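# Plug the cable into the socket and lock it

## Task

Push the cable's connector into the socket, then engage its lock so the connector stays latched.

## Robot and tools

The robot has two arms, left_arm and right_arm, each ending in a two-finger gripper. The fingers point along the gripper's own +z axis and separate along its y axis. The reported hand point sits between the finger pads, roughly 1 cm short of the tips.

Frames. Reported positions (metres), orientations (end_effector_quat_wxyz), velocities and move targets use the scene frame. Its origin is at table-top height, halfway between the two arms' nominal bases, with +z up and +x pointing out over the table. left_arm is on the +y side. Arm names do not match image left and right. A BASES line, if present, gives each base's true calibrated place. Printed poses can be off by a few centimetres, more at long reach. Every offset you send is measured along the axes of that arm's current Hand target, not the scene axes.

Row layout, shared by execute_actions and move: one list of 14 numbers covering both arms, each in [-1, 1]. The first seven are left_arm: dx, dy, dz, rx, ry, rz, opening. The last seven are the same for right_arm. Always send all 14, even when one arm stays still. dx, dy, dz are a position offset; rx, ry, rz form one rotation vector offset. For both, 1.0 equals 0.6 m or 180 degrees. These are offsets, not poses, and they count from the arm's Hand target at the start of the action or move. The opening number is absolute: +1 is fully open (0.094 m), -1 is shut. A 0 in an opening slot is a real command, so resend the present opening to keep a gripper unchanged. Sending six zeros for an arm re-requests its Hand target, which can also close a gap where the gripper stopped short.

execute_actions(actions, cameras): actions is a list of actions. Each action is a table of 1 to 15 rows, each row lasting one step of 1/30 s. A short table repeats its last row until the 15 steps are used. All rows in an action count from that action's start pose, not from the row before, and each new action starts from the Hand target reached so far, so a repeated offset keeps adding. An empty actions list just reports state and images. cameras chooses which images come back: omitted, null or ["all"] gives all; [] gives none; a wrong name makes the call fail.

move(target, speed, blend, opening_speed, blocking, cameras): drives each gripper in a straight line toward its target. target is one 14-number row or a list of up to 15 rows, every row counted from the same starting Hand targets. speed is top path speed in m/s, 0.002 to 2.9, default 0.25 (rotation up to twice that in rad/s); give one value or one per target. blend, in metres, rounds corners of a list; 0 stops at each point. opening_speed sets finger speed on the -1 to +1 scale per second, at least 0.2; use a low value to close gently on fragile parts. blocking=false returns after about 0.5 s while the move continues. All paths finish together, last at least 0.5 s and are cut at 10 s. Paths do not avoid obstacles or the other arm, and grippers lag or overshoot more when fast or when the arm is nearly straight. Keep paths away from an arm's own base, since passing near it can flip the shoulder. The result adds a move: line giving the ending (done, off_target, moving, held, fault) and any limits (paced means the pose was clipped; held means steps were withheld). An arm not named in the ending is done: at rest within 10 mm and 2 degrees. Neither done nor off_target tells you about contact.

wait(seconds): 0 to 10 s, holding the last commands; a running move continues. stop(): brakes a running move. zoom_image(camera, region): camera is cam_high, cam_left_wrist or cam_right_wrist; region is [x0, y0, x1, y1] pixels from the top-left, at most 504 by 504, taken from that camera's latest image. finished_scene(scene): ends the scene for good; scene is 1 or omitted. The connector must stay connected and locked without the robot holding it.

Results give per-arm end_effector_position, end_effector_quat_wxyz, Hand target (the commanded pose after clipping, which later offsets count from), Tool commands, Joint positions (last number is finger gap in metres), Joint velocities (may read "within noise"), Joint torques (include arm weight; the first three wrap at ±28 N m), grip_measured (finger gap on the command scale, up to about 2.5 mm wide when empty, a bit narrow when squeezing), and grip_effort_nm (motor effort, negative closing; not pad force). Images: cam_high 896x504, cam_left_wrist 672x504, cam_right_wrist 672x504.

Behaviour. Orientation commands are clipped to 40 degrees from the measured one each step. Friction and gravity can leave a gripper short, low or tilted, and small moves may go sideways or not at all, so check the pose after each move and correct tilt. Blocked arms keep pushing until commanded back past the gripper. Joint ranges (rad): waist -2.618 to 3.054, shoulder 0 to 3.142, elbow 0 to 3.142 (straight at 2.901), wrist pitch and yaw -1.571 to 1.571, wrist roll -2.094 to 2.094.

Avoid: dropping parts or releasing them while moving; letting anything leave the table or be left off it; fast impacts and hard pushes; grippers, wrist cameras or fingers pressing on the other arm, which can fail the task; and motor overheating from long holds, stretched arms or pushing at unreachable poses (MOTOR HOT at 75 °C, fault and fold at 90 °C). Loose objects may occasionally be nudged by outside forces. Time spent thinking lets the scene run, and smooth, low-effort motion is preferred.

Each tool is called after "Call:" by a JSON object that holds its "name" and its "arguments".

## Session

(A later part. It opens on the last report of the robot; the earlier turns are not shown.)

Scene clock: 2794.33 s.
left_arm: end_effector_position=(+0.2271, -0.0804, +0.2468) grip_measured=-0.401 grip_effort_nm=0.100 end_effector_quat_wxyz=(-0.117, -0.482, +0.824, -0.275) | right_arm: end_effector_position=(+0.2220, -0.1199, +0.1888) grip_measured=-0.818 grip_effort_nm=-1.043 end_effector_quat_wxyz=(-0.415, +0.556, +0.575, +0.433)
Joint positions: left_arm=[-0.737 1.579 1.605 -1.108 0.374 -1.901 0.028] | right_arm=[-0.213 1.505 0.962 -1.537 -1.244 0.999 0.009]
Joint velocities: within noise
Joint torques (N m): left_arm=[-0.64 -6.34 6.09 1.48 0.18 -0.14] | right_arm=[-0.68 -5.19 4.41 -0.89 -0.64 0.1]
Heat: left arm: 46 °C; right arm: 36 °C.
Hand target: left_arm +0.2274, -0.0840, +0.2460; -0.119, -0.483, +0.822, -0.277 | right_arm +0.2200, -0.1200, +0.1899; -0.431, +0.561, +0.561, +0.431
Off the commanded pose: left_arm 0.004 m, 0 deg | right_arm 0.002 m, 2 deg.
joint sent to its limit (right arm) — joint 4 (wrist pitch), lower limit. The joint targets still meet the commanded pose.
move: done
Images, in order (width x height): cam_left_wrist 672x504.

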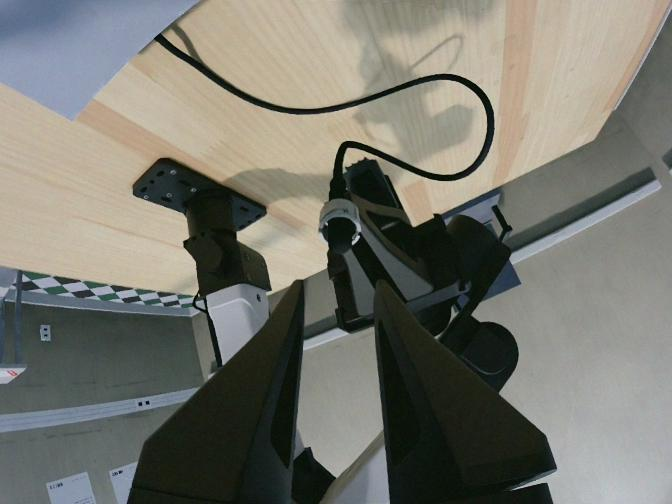

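Call:
{"name": "move", "arguments": {"target": [[0.0028,0.001,0.08,0,0,0,-0.4,0,0,0,0,0,0,-0.95],[0.0028,0.001,0.08,0,0,0,-0.95,0,0,0,0,0,0,-0.95]], "speed": 0.1, "opening_speed": 0.4, "cameras": ["cam_left_wrist"]}}

Call:
{"name": "zoom_image", "arguments": {"camera": "cam_left_wrist", "region": [276, 242, 396, 362]}}

Scene clock: 2861.57 s.
left_arm: end_effector_position=(+0.2280, -0.1071, +0.2156) grip_measured=-0.789 grip_effort_nm=-0.989 end_effector_quat_wxyz=(-0.119, -0.481, +0.822, -0.281) | right_arm: end_effector_position=(+0.2218, -0.1215, +0.1864) grip_measured=-0.818 grip_effort_nm=-1.048 end_effector_quat_wxyz=(-0.414, +0.559, +0.577, +0.429)
Joint positions: left_arm=[-0.793 1.612 1.503 -0.941 0.354 -1.958 0.01] | right_arm=[-0.218 1.508 0.96 -1.536 -1.232 0.999 0.009]
Joint velocities: within noise
Joint torques (N m): left_arm=[-1.03 -5.42 5.82 1.64 0.08 -0.14] | right_arm=[-0.4 -5.44 4.46 -0.92 -0.77 0.06]
Heat: left arm: 44 °C; right arm: 36 °C.
Hand target: left_arm +0.2296, -0.1124, +0.2074; -0.119, -0.483, +0.822, -0.277 | right_arm +0.2201, -0.1200, +0.1899; -0.431, +0.561, +0.561, +0.431
Off the commanded pose: left_arm 0.010 m, 0 deg | right_arm 0.004 m, 3 deg.
joint sent to its limit (right arm) — joint 4 (wrist pitch), lower limit. The joint targets still meet the commanded pose.
move: off_target (right_arm); target 2's new opening was sent with left_arm's hand 0.012 m and 1 deg from that target
Images, in order (width x height): cam_left_wrist 672x504.

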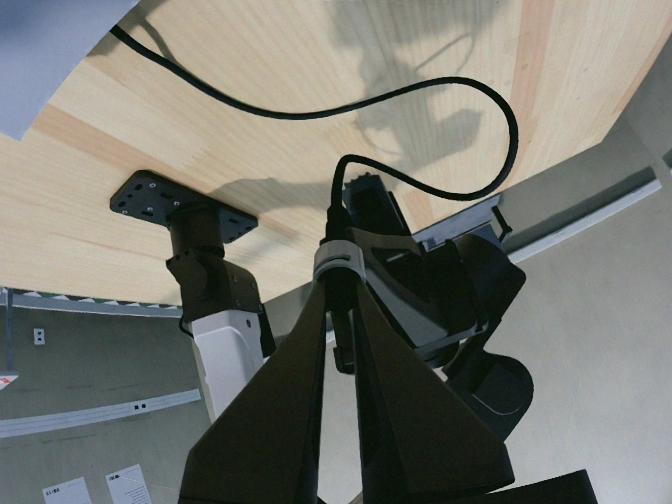

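Scaled by 4.200 from the camera's 672x504 image, which has a finer 960x720 frame.

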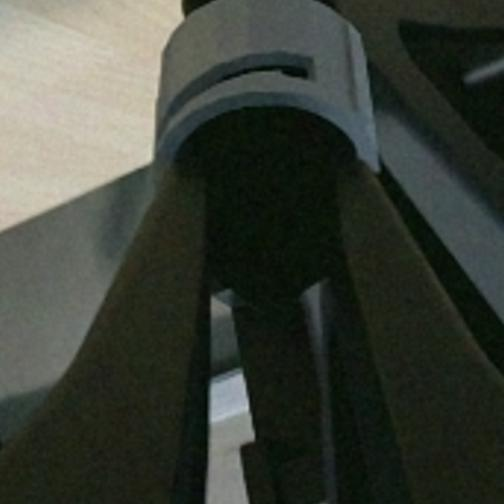

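Call:
{"name": "move", "arguments": {"target": [[0,0,-0.0115,0,0,0,-0.95,0,0,0,0,0,0,-0.95],[0,0,-0.0115,0,0,0,-0.95,0,0,0,0,0,0,-0.72]], "speed": 0.05, "opening_speed": 0.3}}

Call:
{"name": "zoom_image", "arguments": {"camera": "cam_right_wrist", "region": [256, 220, 416, 380]}}

Scene clock: 2922.07 s.
left_arm: end_effector_position=(+0.2279, -0.1069, +0.2155) grip_measured=-0.790 grip_effort_nm=-0.984 end_effector_quat_wxyz=(-0.120, -0.481, +0.822, -0.281) | right_arm: end_effector_position=(+0.2219, -0.1213, +0.1869) grip_measured=-0.722 grip_effort_nm=0.081 end_effector_quat_wxyz=(-0.414, +0.559, +0.576, +0.430)
Joint positions: left_arm=[-0.793 1.612 1.503 -0.942 0.354 -1.958 0.01] | right_arm=[-0.218 1.508 0.96 -1.537 -1.235 0.999 0.013]
Joint velocities: within noise
Joint torques (N m): left_arm=[-0.29 -6.24 6.89 1.4 0.11 -0.06] | right_arm=[-0.27 -5.42 4.6 -0.9 -0.73 0.07]
Heat: left arm: 44 °C; right arm: 36 °C.
Hand target: left_arm +0.2291, -0.1084, +0.2130; -0.119, -0.483, +0.822, -0.277 | right_arm +0.2200, -0.1201, +0.1899; -0.431, +0.561, +0.561, +0.431
Off the commanded pose: left_arm 0.003 m, 0 deg | right_arm 0.004 m, 3 deg.
joint sent to its limit (right arm) — joint 4 (wrist pitch), lower limit. The joint targets still meet the commanded pose.
move: off_target (right_arm); target 2's new opening was sent with right_arm's hand 0.004 m and 3 deg from that target

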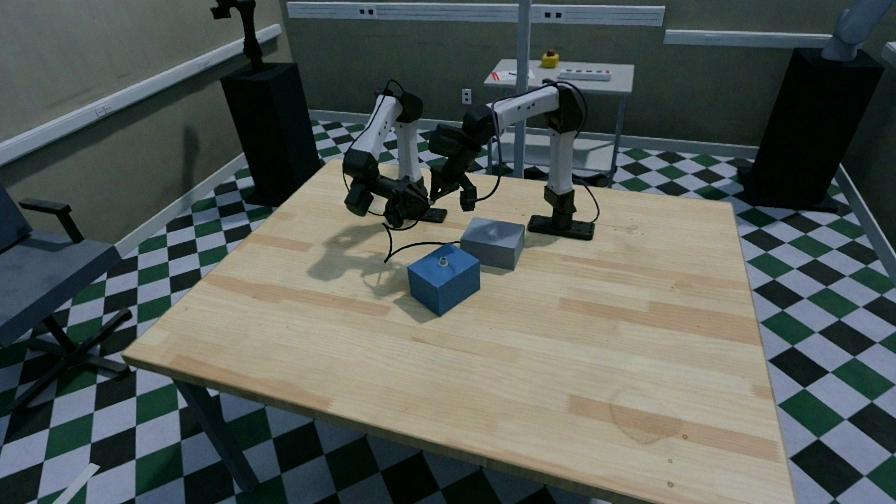

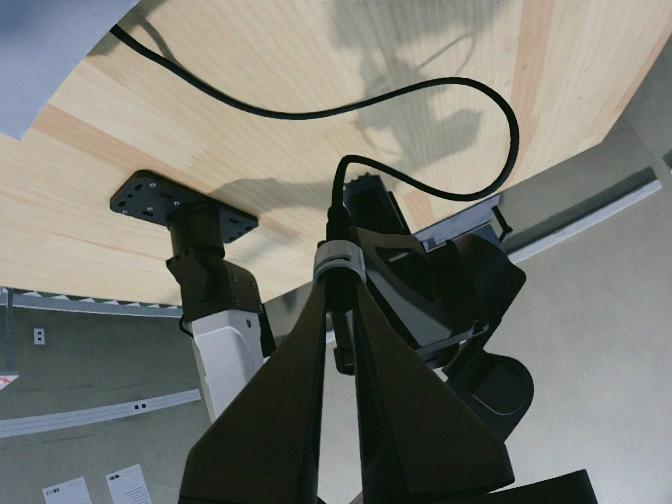

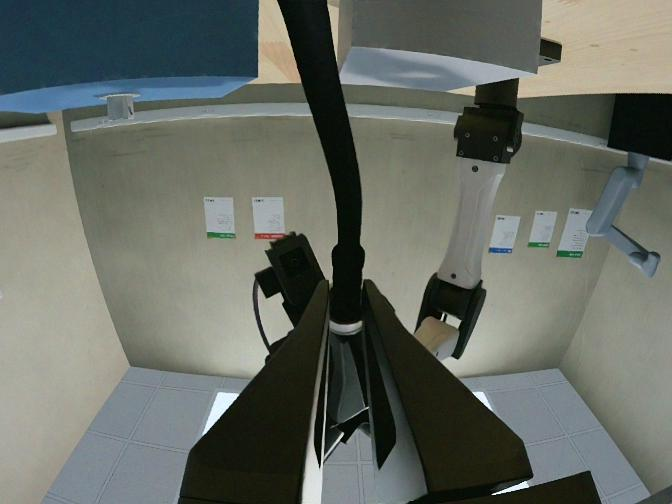

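Scaled by 3.150 from the camera's 672x504 image, which has a finer 960x720 frame.

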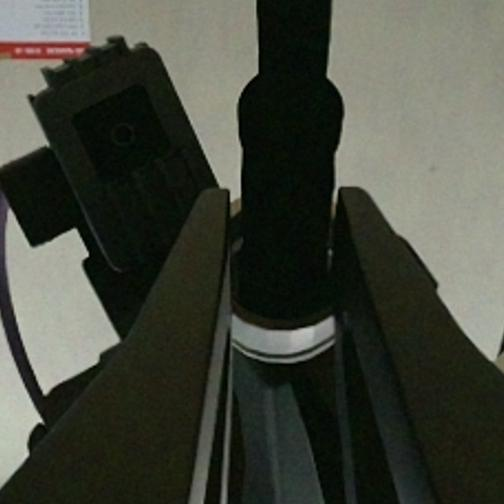

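Call:
{"name": "move", "arguments": {"target": [[0,0,0,0,0,0.322,-0.95,0,0,0,0,0,0,-0.72],[0,0,0,0,0,0.322,-0.95,0,0,0,0,0,0,-0.95]], "speed": 0.2, "opening_speed": 0.3, "cameras": ["cam_left_wrist", "cam_right_wrist"]}}

Call:
{"name": "zoom_image", "arguments": {"camera": "cam_right_wrist", "region": [256, 220, 416, 380]}}

Scene clock: 2939.23 s.
left_arm: end_effector_position=(+0.2267, -0.1033, +0.2128) grip_measured=-0.790 grip_effort_nm=-0.999 end_effector_quat_wxyz=(+0.028, -0.032, +0.955, -0.294) | right_arm: end_effector_position=(+0.2219, -0.1213, +0.1869) grip_measured=-0.830 grip_effort_nm=-1.043 end_effector_quat_wxyz=(-0.414, +0.559, +0.576, +0.430)
Joint positions: left_arm=[-0.793 1.612 1.503 -0.96 0.344 -0.958 0.01] | right_arm=[-0.218 1.508 0.96 -1.537 -1.235 0.999 0.008]
Joint velocities: within noise
Joint torques (N m): left_arm=[-0.25 -6.34 6.94 1.61 0.21 0.09] | right_arm=[-0.35 -5.46 4.6 -0.88 -0.74 0.11]
Heat: left arm: 45 °C; right arm: 36 °C.
Hand target: left_arm +0.2291, -0.1084, +0.2130; +0.031, -0.024, +0.953, -0.300 | right_arm +0.2200, -0.1201, +0.1899; -0.431, +0.561, +0.561, +0.431
Off the commanded pose: left_arm 0.006 m, 1 deg | right_arm 0.004 m, 3 deg.
joint sent to its limit (right arm) — joint 4 (wrist pitch), lower limit. The joint targets still meet the commanded pose.
move: off_target (right_arm); target 2's new opening was sent with right_arm's hand 0.004 m and 3 deg from that target
Images, in order (width x height): cam_left_wrist 672x504, cam_right_wrist 672x504.

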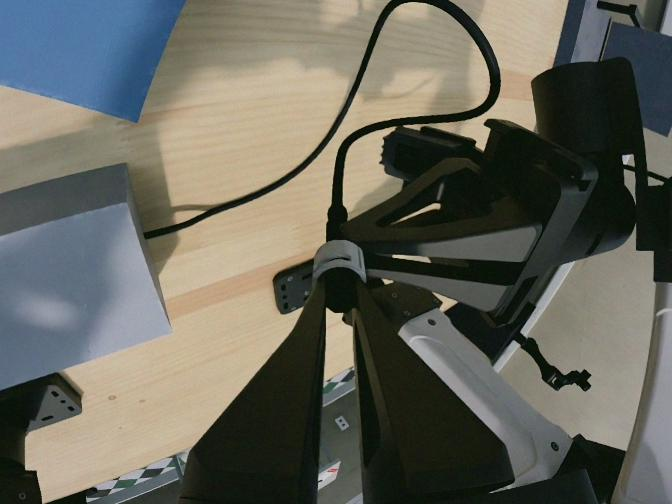

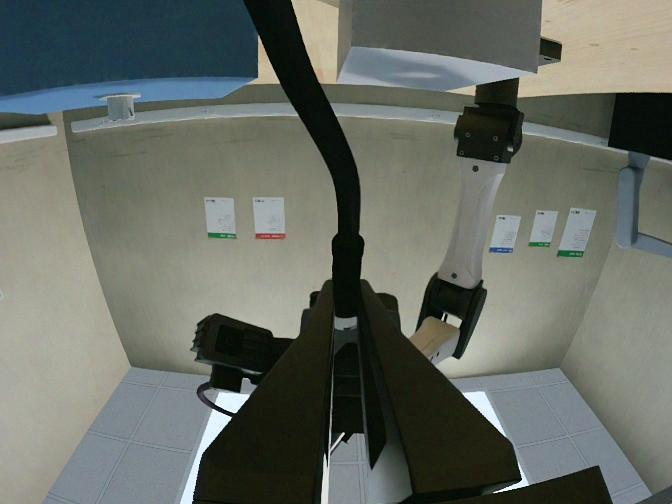

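Scaled by 3.150 from the camera's 672x504 image, which has a finer 960x720 frame.

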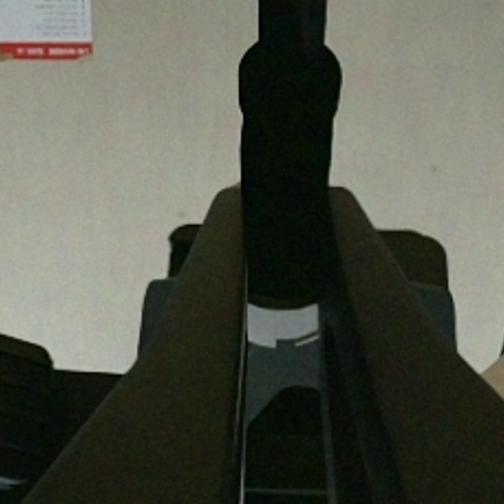

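Call:
{"name": "move", "arguments": {"target": [[0,0,0,0,0,0,-0.45,0,0,0,0,0,0,-0.95],[0,0,-0.09,0,0,0,-0.45,0,0,0,0,0,0,-0.95],[0,0,-0.065,0,0,0,-0.45,0,0,0,0,0,0,-0.95]], "speed": 0.1, "opening_speed": 0.5, "cameras": ["cam_left_wrist"]}}

Call:
{"name": "zoom_image", "arguments": {"camera": "cam_left_wrist", "region": [300, 180, 380, 260]}}

Scene clock: 2954.70 s.
left_arm: end_effector_position=(+0.2292, -0.0827, +0.2359) grip_measured=-0.451 grip_effort_nm=0.110 end_effector_quat_wxyz=(+0.022, -0.034, +0.958, -0.285) | right_arm: end_effector_position=(+0.2225, -0.1210, +0.1880) grip_measured=-0.830 grip_effort_nm=-1.057 end_effector_quat_wxyz=(-0.415, +0.558, +0.573, +0.433)
Joint positions: left_arm=[-0.742 1.603 1.599 -1.103 0.363 -0.91 0.026] | right_arm=[-0.218 1.508 0.96 -1.538 -1.243 0.999 0.008]
Joint velocities: within noise
Joint torques (N m): left_arm=[-0.85 -8.92 6.22 1.55 0.25 0.01] | right_arm=[-0.24 -5.44 4.41 -0.9 -0.69 0.06]
Heat: left arm: 45 °C; right arm: 36 °C.
Hand target: left_arm +0.2263, -0.0862, +0.2448; +0.031, -0.024, +0.953, -0.300 | right_arm +0.2201, -0.1200, +0.1899; -0.431, +0.561, +0.561, +0.431
Off the commanded pose: left_arm 0.010 m, 2 deg | right_arm 0.003 m, 2 deg.
joint sent to its limit (right arm) — joint 4 (wrist pitch), lower limit. The joint targets still meet the commanded pose.
move: done
Images, in order (width x height): cam_left_wrist 672x504.

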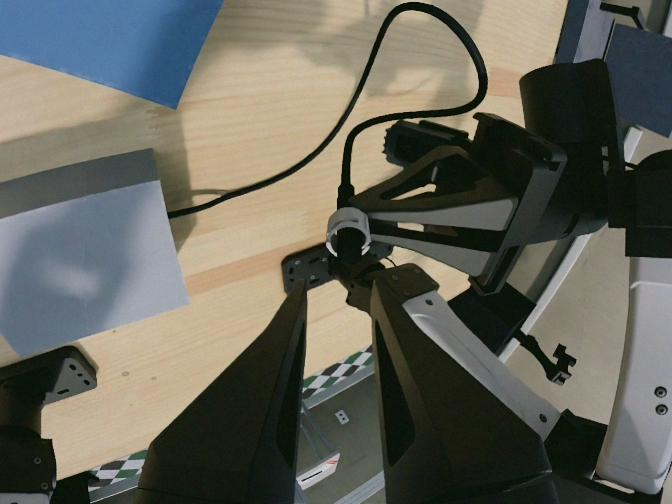

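Scaled by 6.300 from the camera's 672x504 image, which has a finer 960x720 frame.

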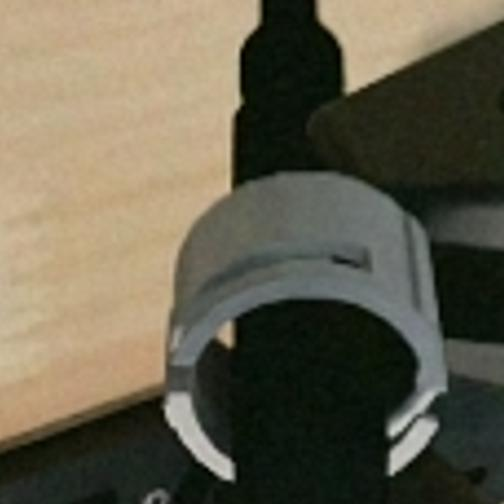

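Call:
{"name": "zoom_image", "arguments": {"camera": "cam_left_wrist", "region": [325, 210, 375, 260]}}

Scaled by 10.080 from the camera's 672x504 image, which has a finer 960x720 frame.

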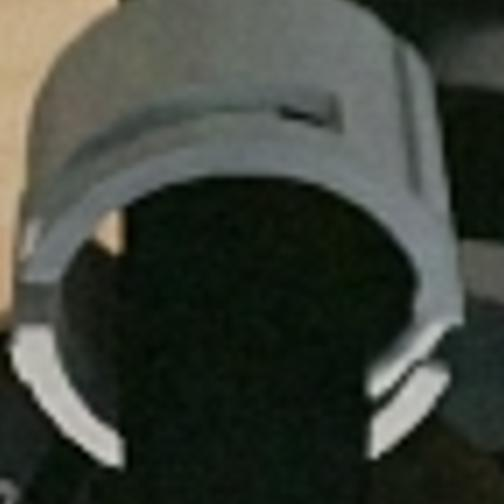

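Call:
{"name": "zoom_image", "arguments": {"camera": "cam_left_wrist", "region": [330, 230, 370, 270]}}

Scaled by 12.600 from the camera's 672x504 image, which has a finer 960x720 frame.

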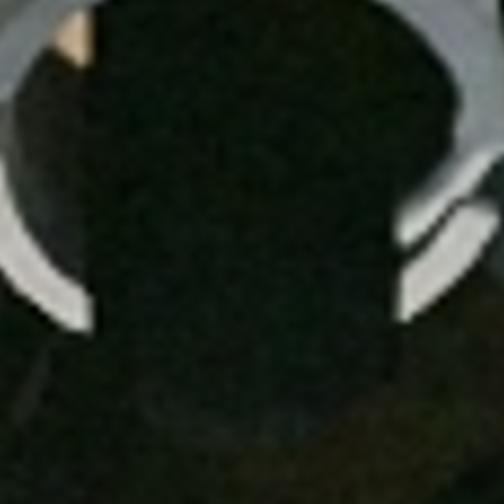

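Call:
{"name": "move", "arguments": {"target": [[0,0,-0.04,0,0,0,-0.45,0,0,0,0,0,0,-0.95],[0,0,-0.04,0,0,0.35,-0.45,0,0,0,0,0,0,-0.95],[0,0,-0.04,0,0,0.706,-0.45,0,0,0,0,0,0,-0.95],[0,0,-0.01,0,0,0.706,-0.45,0,0,0,0,0,0,-0.95]], "speed": [0.15,0.4,0.4,0.15], "cameras": ["cam_left_wrist"]}}

Call:
{"name": "zoom_image", "arguments": {"camera": "cam_left_wrist", "region": [310, 190, 380, 260]}}

Scene clock: 2989.40 s.
left_arm: end_effector_position=(+0.2278, -0.0806, +0.2437) grip_measured=-0.451 grip_effort_nm=0.120 end_effector_quat_wxyz=(+0.269, +0.841, +0.458, -0.109) | right_arm: end_effector_position=(+0.2225, -0.1210, +0.1881) grip_measured=-0.830 grip_effort_nm=-1.057 end_effector_quat_wxyz=(-0.416, +0.558, +0.573, +0.433)
Joint positions: left_arm=[-0.737 1.596 1.62 -1.126 0.371 1.307 0.026] | right_arm=[-0.218 1.508 0.96 -1.538 -1.243 0.999 0.008]
Joint velocities: within noise
Joint torques (N m): left_arm=[-0.64 -8.54 5.83 1.47 0.32 0] | right_arm=[-0.29 -5.37 4.52 -0.9 -0.66 0.09]
Heat: left arm: 44 °C; right arm: 36 °C.
Hand target: left_arm +0.2258, -0.0828, +0.2497; +0.282, +0.843, +0.446, -0.106 | right_arm +0.2200, -0.1200, +0.1899; -0.431, +0.561, +0.561, +0.431
Off the commanded pose: left_arm 0.007 m, 2 deg | right_arm 0.003 m, 2 deg.
joint sent to its limit (right arm) — joint 4 (wrist pitch), lower limit. The joint targets still meet the commanded pose.
move: done
Images, in order (width x height): cam_left_wrist 672x504.

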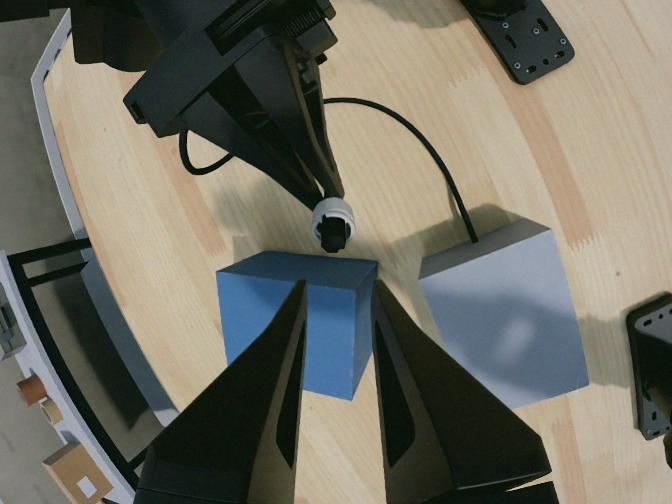

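Scaled by 7.200 from the camera's 672x504 image, which has a finer 960x720 frame.

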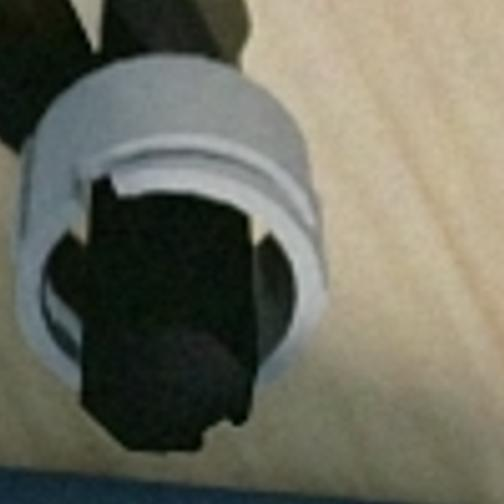

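Call:
{"name": "zoom_image", "arguments": {"camera": "cam_left_wrist", "region": [317, 225, 352, 260]}}

Scaled by 14.400 from the camera's 672x504 image, which has a finer 960x720 frame.

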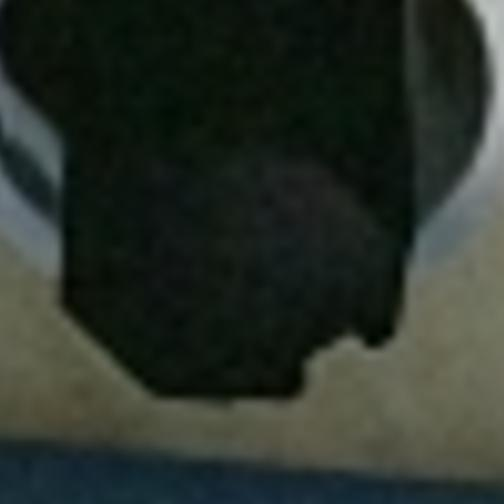

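Call:
{"name": "move", "arguments": {"target": [[0.0086,0.0037,0.073,0,0,0,-0.45,0,0,0,0,0,0,-0.95]], "speed": 0.1, "cameras": ["cam_left_wrist"]}}

Call:
{"name": "zoom_image", "arguments": {"camera": "cam_left_wrist", "region": [276, 230, 396, 350]}}

Scene clock: 3132.43 s.
left_arm: end_effector_position=(+0.2322, -0.1011, +0.2160) grip_measured=-0.451 grip_effort_nm=0.105 end_effector_quat_wxyz=(+0.282, +0.843, +0.445, -0.107) | right_arm: end_effector_position=(+0.2224, -0.1210, +0.1882) grip_measured=-0.830 grip_effort_nm=-1.053 end_effector_quat_wxyz=(-0.416, +0.558, +0.573, +0.433)
Joint positions: left_arm=[-0.771 1.617 1.515 -0.964 0.363 1.293 0.026] | right_arm=[-0.218 1.508 0.96 -1.538 -1.243 0.999 0.008]
Joint velocities: within noise
Joint torques (N m): left_arm=[-0.68 -6.28 6.26 1.56 0.25 -0.18] | right_arm=[-0.23 -5.45 4.51 -0.93 -0.67 0.04]
Heat: left arm: 45 °C; right arm: 35 °C.
Hand target: left_arm +0.2337, -0.1052, +0.2125; +0.282, +0.843, +0.446, -0.106 | right_arm +0.2200, -0.1200, +0.1899; -0.431, +0.561, +0.561, +0.431
Off the commanded pose: left_arm 0.006 m, 0 deg | right_arm 0.003 m, 2 deg.
joint sent to its limit (right arm) — joint 4 (wrist pitch), lower limit. The joint targets still meet the commanded pose.
move: done
Images, in order (width x height): cam_left_wrist 672x504.

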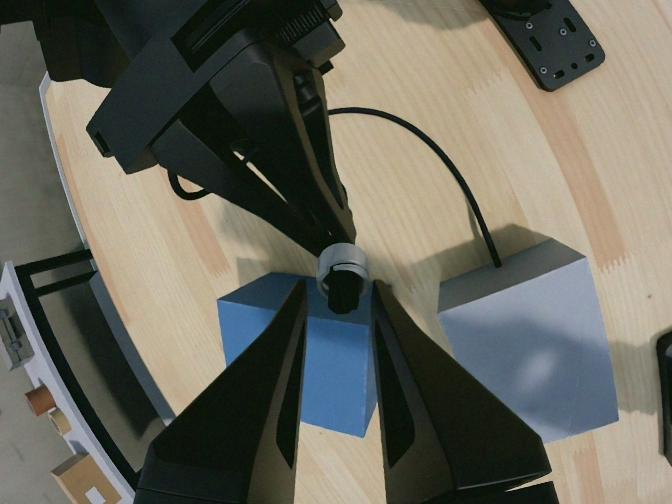

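Scaled by 4.200 from the camera's 672x504 image, which has a finer 960x720 frame.

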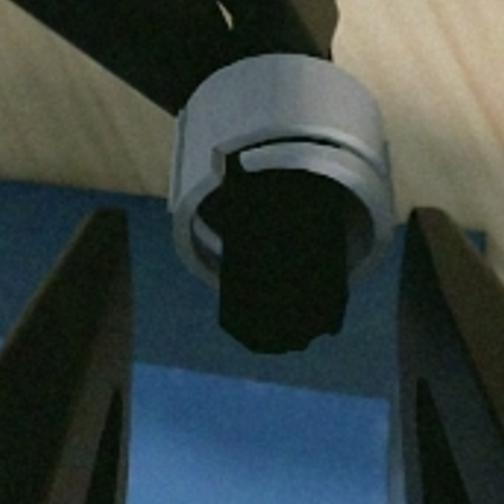

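Call:
{"name": "zoom_image", "arguments": {"camera": "cam_left_wrist", "region": [304, 236, 384, 316]}}

Scaled by 6.300 from the camera's 672x504 image, which has a finer 960x720 frame.

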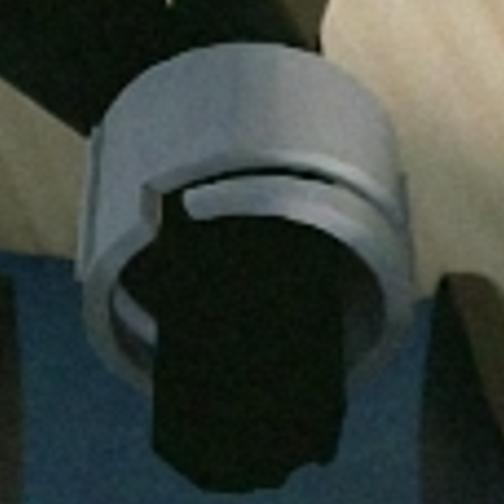

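Call:
{"name": "move", "arguments": {"target": [[-0.007,-0.003,0,0,0,0,-0.45,0,0,0,0,0,0,-0.95],[-0.007,-0.003,0,0,0,0,-0.95,0,0,0,0,0,0,-0.95]], "speed": 0.1, "opening_speed": 0.4, "cameras": ["cam_left_wrist"]}}

Call:
{"name": "zoom_image", "arguments": {"camera": "cam_left_wrist", "region": [304, 236, 384, 316]}}

Scene clock: 3181.10 s.
left_arm: end_effector_position=(+0.2292, -0.1038, +0.2159) grip_measured=-0.787 grip_effort_nm=-0.994 end_effector_quat_wxyz=(+0.280, +0.843, +0.446, -0.107) | right_arm: end_effector_position=(+0.2225, -0.1209, +0.1882) grip_measured=-0.831 grip_effort_nm=-1.048 end_effector_quat_wxyz=(-0.416, +0.558, +0.573, +0.433)
Joint positions: left_arm=[-0.784 1.617 1.515 -0.963 0.356 1.281 0.01] | right_arm=[-0.218 1.508 0.96 -1.538 -1.244 0.999 0.008]
Joint velocities: within noise
Joint torques (N m): left_arm=[-0.76 -6.74 6.12 1.57 0.24 -0.16] | right_arm=[-0.28 -5.44 4.6 -0.91 -0.69 0.08]
Heat: left arm: 43 °C; right arm: 35 °C.
Hand target: left_arm +0.2299, -0.1073, +0.2136; +0.282, +0.843, +0.446, -0.106 | right_arm +0.2200, -0.1200, +0.1899; -0.431, +0.561, +0.561, +0.431
Off the commanded pose: left_arm 0.004 m, 0 deg | right_arm 0.003 m, 2 deg.
joint sent to its limit (right arm) — joint 4 (wrist pitch), lower limit. The joint targets still meet the commanded pose.
move: done
Images, in order (width x height): cam_left_wrist 672x504.

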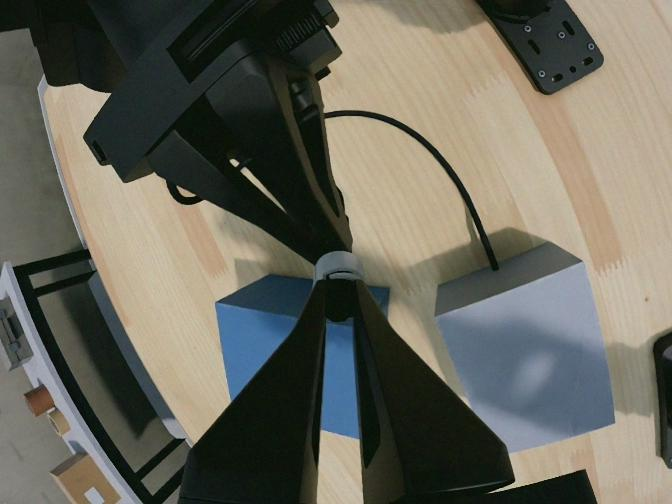

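Scaled by 6.300 from the camera's 672x504 image, which has a finer 960x720 frame.

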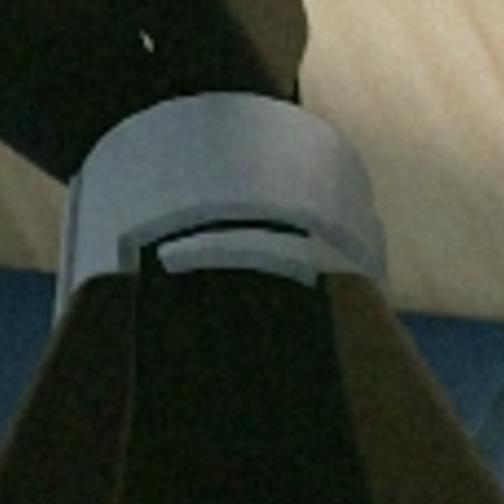

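Call:
{"name": "move", "arguments": {"target": [[0,0,0,0,0,0,-0.95,0,0,0,0,0,0,-0.72],[0,0,0,0,0,0.156,-0.95,0,0,0,0,0,0,-0.72],[0,0,0,0,0,0.156,-0.95,0,0,0,0,0,0,-0.95]], "speed": 0.15, "opening_speed": 0.4, "cameras": ["cam_left_wrist", "cam_right_wrist"]}}

Call:
{"name": "zoom_image", "arguments": {"camera": "cam_right_wrist", "region": [256, 220, 416, 380]}}

Scene clock: 3194.83 s.
left_arm: end_effector_position=(+0.2287, -0.1002, +0.2134) grip_measured=-0.787 grip_effort_nm=-1.004 end_effector_quat_wxyz=(+0.288, +0.926, +0.240, -0.036) | right_arm: end_effector_position=(+0.2225, -0.1209, +0.1884) grip_measured=-0.948 grip_effort_nm=-0.134 end_effector_quat_wxyz=(-0.416, +0.558, +0.572, +0.433)
Joint positions: left_arm=[-0.784 1.617 1.515 -0.979 0.343 1.754 0.01] | right_arm=[-0.218 1.508 0.96 -1.539 -1.245 0.999 0.002]
Joint velocities: within noise
Joint torques (N m): left_arm=[-0.75 -6.74 6.12 1.65 0.36 -0.01] | right_arm=[-0.25 -5.45 4.59 -0.89 -0.68 0.06]
Heat: left arm: 43 °C; right arm: 35 °C.
Hand target: left_arm +0.2298, -0.1072, +0.2136; +0.299, +0.926, +0.228, -0.035 | right_arm +0.2201, -0.1200, +0.1899; -0.431, +0.561, +0.561, +0.431
Off the commanded pose: left_arm 0.007 m, 2 deg | right_arm 0.003 m, 2 deg.
joint sent to its limit (right arm) — joint 4 (wrist pitch), lower limit. The joint targets still meet the commanded pose.
move: done
Images, in order (width x height): cam_left_wrist 672x504, cam_right_wrist 672x504.

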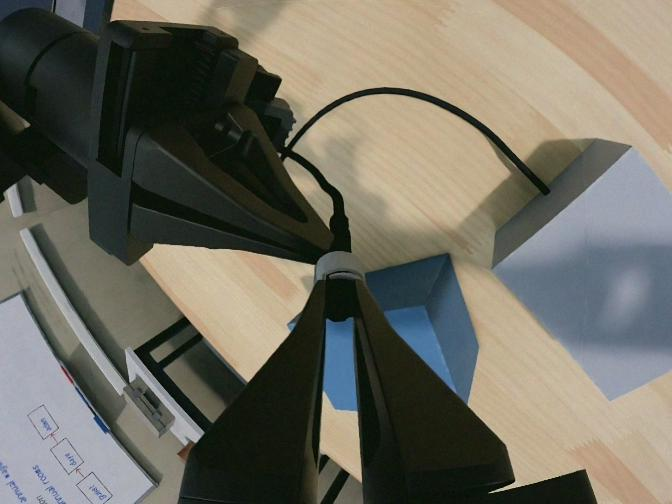

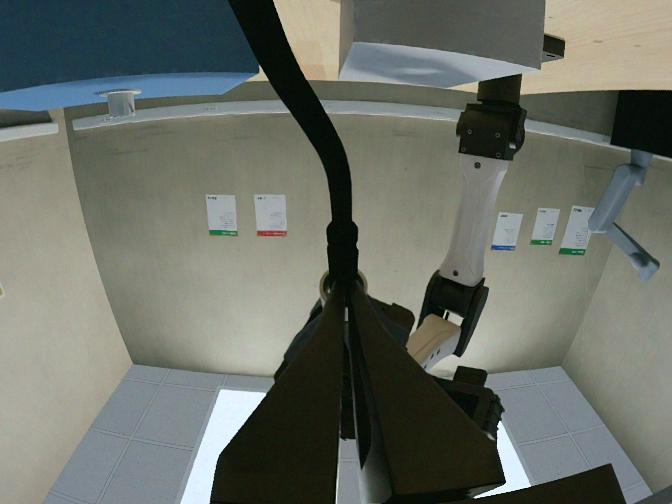

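Scaled by 3.150 from the camera's 672x504 image, which has a finer 960x720 frame.

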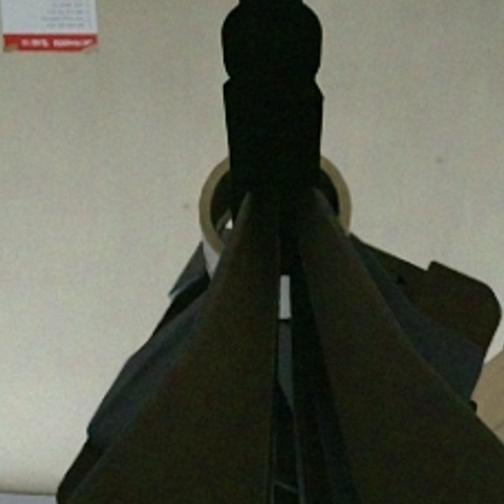

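Call:
{"name": "zoom_image", "arguments": {"camera": "cam_left_wrist", "region": [296, 216, 396, 316]}}

Call:
{"name": "zoom_image", "arguments": {"camera": "cam_right_wrist", "region": [296, 240, 376, 320]}}

Scaled by 5.040 from the camera's 672x504 image, which has a finer 960x720 frame.

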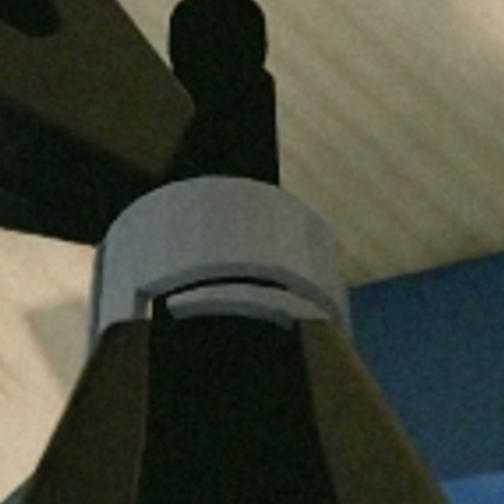

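Scaled by 6.300 from the camera's 672x504 image, which has a finer 960x720 frame.

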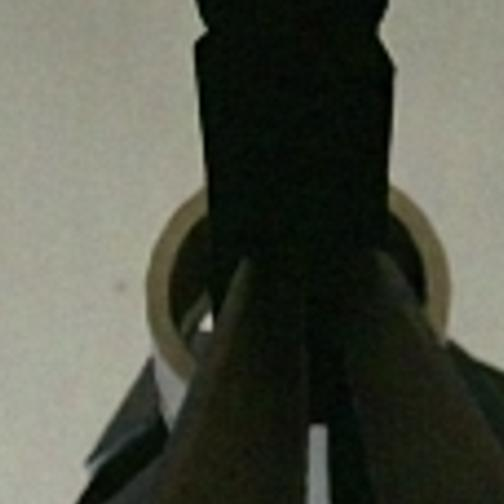

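Call:
{"name": "move", "arguments": {"target": [[0,0,0,0,0,0,-0.95,0,0,0,0,0,0,-0.5],[0,0,0,0,0,0,-0.95,0,0,0.0175,0,0,0,-0.5]], "speed": 0.06, "opening_speed": 0.5, "cameras": ["cam_left_wrist", "cam_right_wrist"]}}

Call:
{"name": "zoom_image", "arguments": {"camera": "cam_right_wrist", "region": [276, 220, 396, 340]}}

Scene clock: 3247.13 s.
left_arm: end_effector_position=(+0.2328, -0.1010, +0.2143) grip_measured=-0.787 grip_effort_nm=-0.989 end_effector_quat_wxyz=(+0.291, +0.926, +0.240, -0.026) | right_arm: end_effector_position=(+0.2231, -0.1129, +0.1837) grip_measured=-0.502 grip_effort_nm=0.071 end_effector_quat_wxyz=(-0.432, +0.565, +0.560, +0.425)
Joint positions: left_arm=[-0.784 1.617 1.515 -0.964 0.328 1.754 0.01] | right_arm=[-0.181 1.508 0.938 -1.469 -1.269 1.097 0.023]
Joint velocities: within noise
Joint torques (N m): left_arm=[-0.7 -6.78 6.08 1.52 0.51 -0.01] | right_arm=[0.5 -8.03 4.33 -0.53 -0.66 0.18]
Heat: left arm: 43 °C; right arm: 35 °C.
Hand target: left_arm +0.2298, -0.1073, +0.2136; +0.299, +0.926, +0.228, -0.035 | right_arm +0.2200, -0.1099, +0.1871; -0.431, +0.561, +0.561, +0.431
Off the commanded pose: left_arm 0.007 m, 2 deg | right_arm 0.006 m, 1 deg.
move: done
Images, in order (width x height): cam_left_wrist 672x504, cam_right_wrist 672x504.

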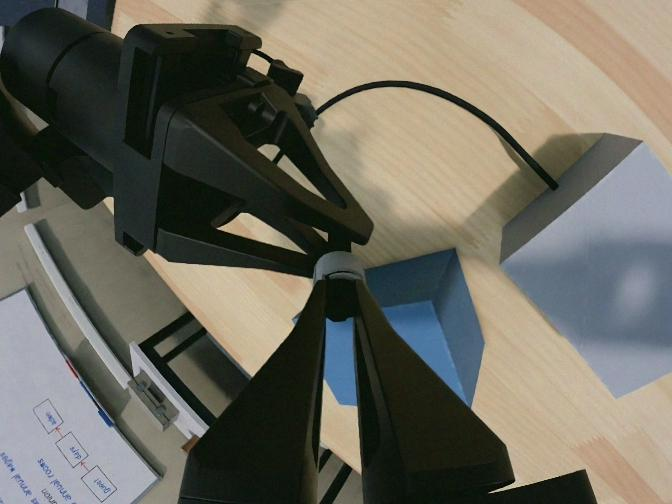

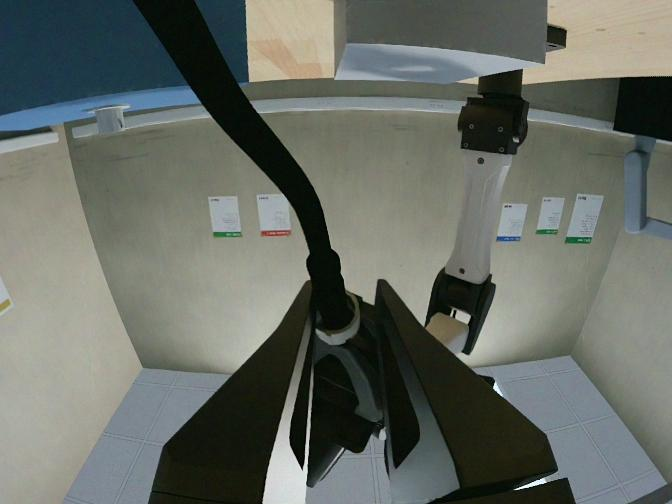

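Scaled by 4.200 from the camera's 672x504 image, which has a finer 960x720 frame.

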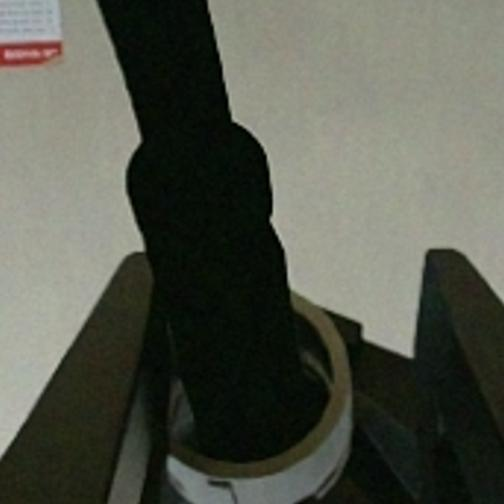

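Call:
{"name": "zoom_image", "arguments": {"camera": "cam_right_wrist", "region": [296, 260, 376, 340]}}

Scaled by 6.300 from the camera's 672x504 image, which has a finer 960x720 frame.

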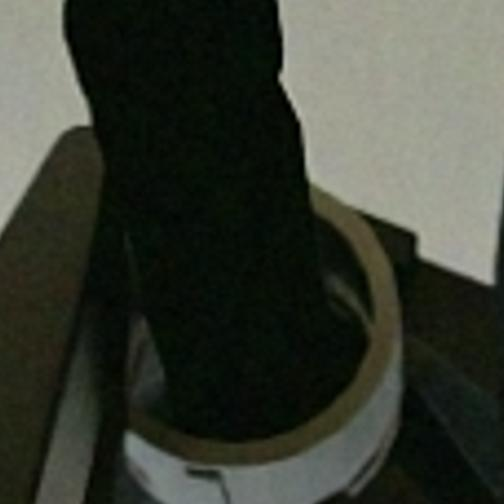

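Call:
{"name": "move", "arguments": {"target": [[0,0,0,0,0,0,-0.95,0,0.0105,0.006,0,0,0,-0.5]], "speed": 0.06, "cameras": ["cam_right_wrist"]}}

Call:
{"name": "zoom_image", "arguments": {"camera": "cam_right_wrist", "region": [276, 220, 396, 340]}}

Scene clock: 3296.17 s.
left_arm: end_effector_position=(+0.2336, -0.1019, +0.2150) grip_measured=-0.787 grip_effort_nm=-0.994 end_effector_quat_wxyz=(+0.294, +0.925, +0.239, -0.025) | right_arm: end_effector_position=(+0.2270, -0.1090, +0.1818) grip_measured=-0.502 grip_effort_nm=0.076 end_effector_quat_wxyz=(-0.434, +0.567, +0.558, +0.422)
Joint positions: left_arm=[-0.784 1.617 1.515 -0.958 0.328 1.754 0.01] | right_arm=[-0.16 1.508 0.938 -1.413 -1.276 1.164 0.023]
Joint velocities: within noise
Joint torques (N m): left_arm=[-0.72 -6.8 6.12 1.49 0.5 -0.02] | right_arm=[0.53 -7.61 5.27 -0.39 -0.67 0.12]
Heat: left arm: 43 °C; right arm: 35 °C.
Hand target: left_arm +0.2298, -0.1073, +0.2136; +0.299, +0.926, +0.228, -0.035 | right_arm +0.2263, -0.1064, +0.1862; -0.431, +0.561, +0.561, +0.431
Off the commanded pose: left_arm 0.007 m, 2 deg | right_arm 0.005 m, 1 deg.
move: done
Images, in order (width x height): cam_right_wrist 672x504.

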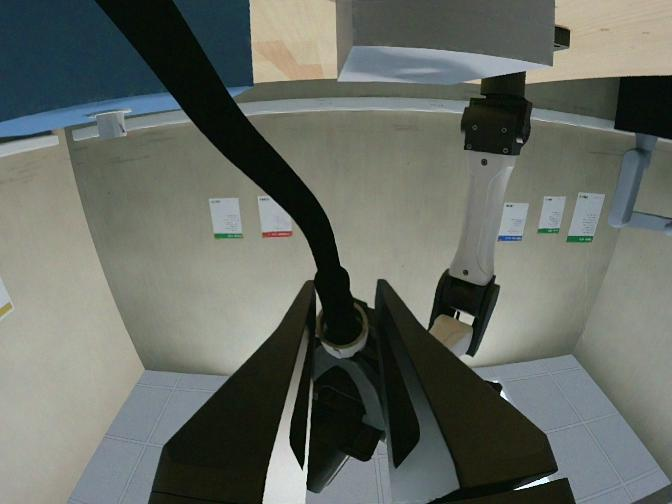

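Scaled by 4.200 from the camera's 672x504 image, which has a finer 960x720 frame.

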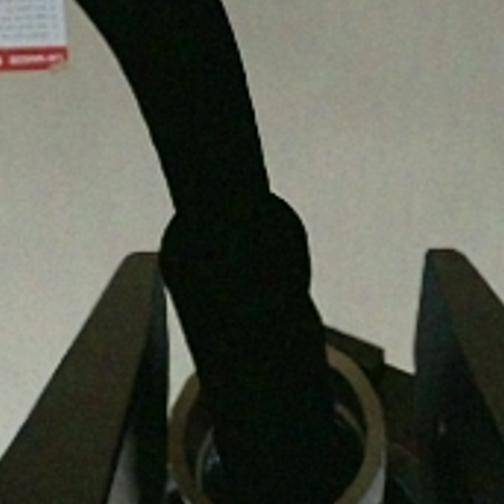

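Call:
{"name": "move", "arguments": {"target": [[0,0,0,0,0,0,-0.95,0,0.003,0,0,0,0,-0.95]], "speed": 0.06, "opening_speed": 0.3, "cameras": ["cam_left_wrist", "cam_right_wrist"]}}

Call:
{"name": "zoom_image", "arguments": {"camera": "cam_right_wrist", "region": [276, 220, 396, 340]}}

Call:
{"name": "zoom_image", "arguments": {"camera": "cam_left_wrist", "region": [276, 220, 396, 340]}}

Scene clock: 3317.23 s.
left_arm: end_effector_position=(+0.2344, -0.1017, +0.2150) grip_measured=-0.787 grip_effort_nm=-0.994 end_effector_quat_wxyz=(+0.294, +0.925, +0.240, -0.023) | right_arm: end_effector_position=(+0.2278, -0.1092, +0.1810) grip_measured=-0.717 grip_effort_nm=-1.043 end_effector_quat_wxyz=(-0.432, +0.567, +0.560, +0.422)
Joint positions: left_arm=[-0.784 1.617 1.515 -0.956 0.324 1.754 0.01] | right_arm=[-0.16 1.508 0.938 -1.405 -1.274 1.169 0.013]
Joint velocities: within noise
Joint torques (N m): left_arm=[-0.72 -6.79 6.15 1.47 0.54 0] | right_arm=[0.62 -7.19 5.75 -0.38 -0.66 0.17]
Heat: left arm: 43 °C; right arm: 36 °C.
Hand target: left_arm +0.2298, -0.1073, +0.2136; +0.299, +0.926, +0.228, -0.035 | right_arm +0.2281, -0.1064, +0.1862; -0.431, +0.561, +0.561, +0.431
Off the commanded pose: left_arm 0.007 m, 2 deg | right_arm 0.006 m, 1 deg.
move: done
Images, in order (width x height): cam_left_wrist 672x504, cam_right_wrist 672x504.

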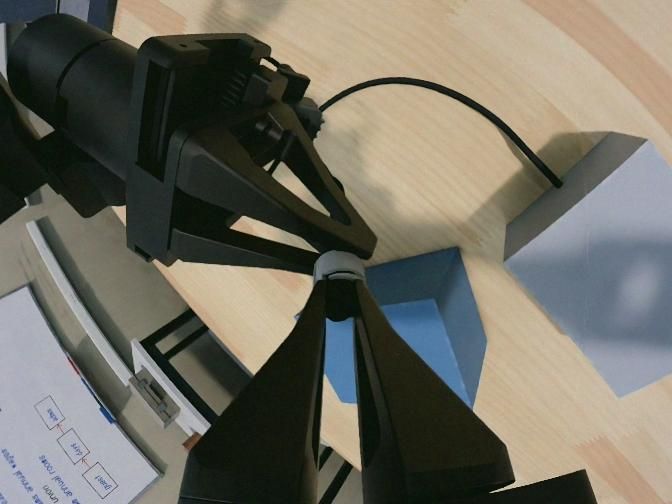

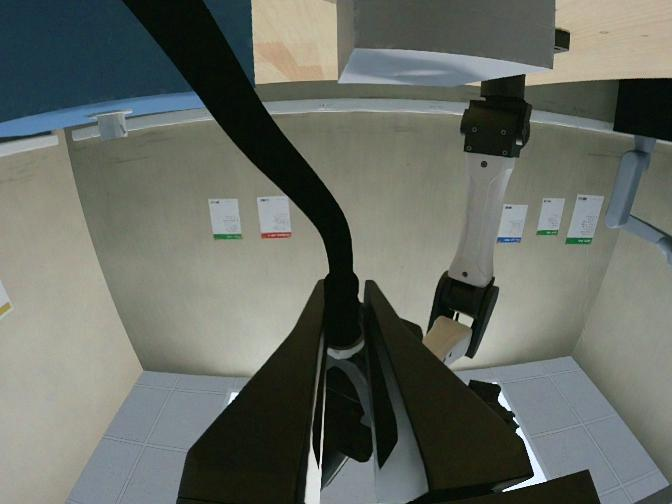

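Scaled by 4.200 from the camera's 672x504 image, which has a finer 960x720 frame.

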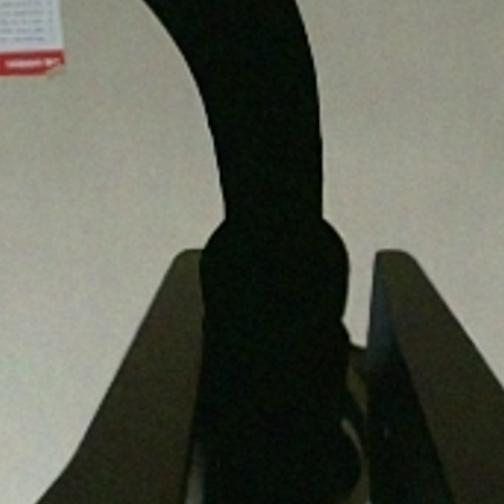

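Scaled by 4.200 from the camera's 672x504 image, which has a finer 960x720 frame.

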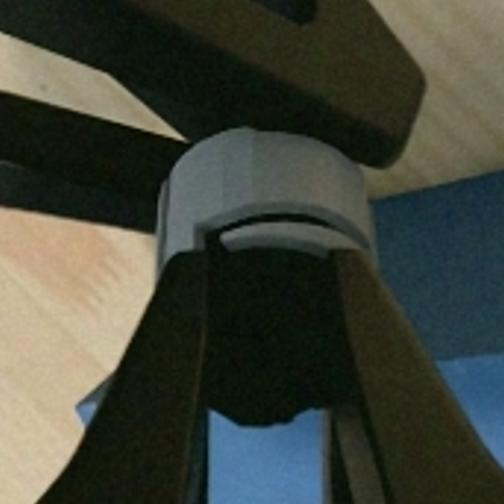

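Call:
{"name": "move", "arguments": {"target": [[0,0,0,0,0,0,-0.95,0,0,0,0,0,0,-0.55],[0,0,0,0,0,0,-0.95,0,0.003,0,0,0,-0.045,-0.55]], "speed": 0.08, "opening_speed": 0.5, "cameras": ["cam_right_wrist"]}}

Call:
{"name": "zoom_image", "arguments": {"camera": "cam_right_wrist", "region": [276, 220, 396, 340]}}

Scene clock: 3339.43 s.
left_arm: end_effector_position=(+0.2342, -0.1025, +0.2154) grip_measured=-0.787 grip_effort_nm=-0.994 end_effector_quat_wxyz=(+0.296, +0.925, +0.239, -0.024) | right_arm: end_effector_position=(+0.2286, -0.1092, +0.1811) grip_measured=-0.552 grip_effort_nm=0.076 end_effector_quat_wxyz=(-0.407, +0.534, +0.590, +0.448)
Joint positions: left_arm=[-0.784 1.617 1.515 -0.954 0.328 1.754 0.01] | right_arm=[-0.16 1.508 0.938 -1.399 -1.276 1.06 0.021]
Joint velocities: within noise
Joint torques (N m): left_arm=[-0.7 -6.75 6.12 1.46 0.51 -0.01] | right_arm=[0.69 -6.65 6.26 -0.34 -0.69 -0.13]
Heat: left arm: 43 °C; right arm: 36 °C.
Hand target: left_arm +0.2298, -0.1073, +0.2136; +0.299, +0.926, +0.228, -0.035 | right_arm +0.2299, -0.1064, +0.1862; -0.399, +0.520, +0.599, +0.460
Off the commanded pose: left_arm 0.007 m, 2 deg | right_arm 0.006 m, 3 deg.
move: off_target (right_arm)
Images, in order (width x height): cam_right_wrist 672x504.

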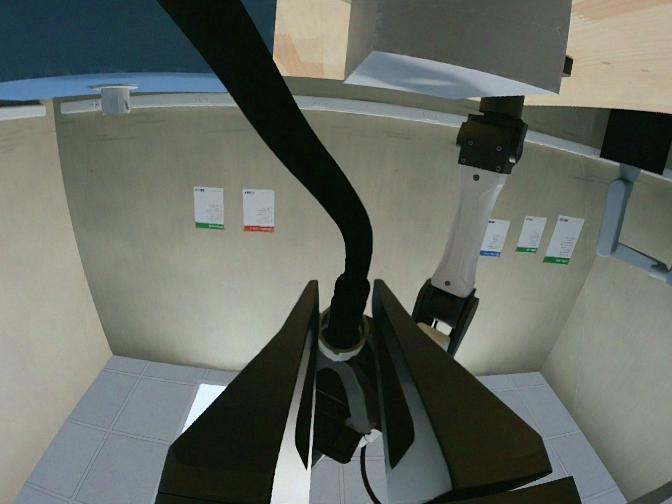

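Scaled by 4.200 from the camera's 672x504 image, which has a finer 960x720 frame.

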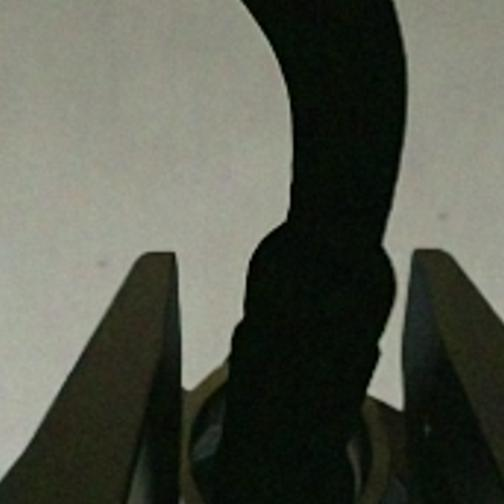

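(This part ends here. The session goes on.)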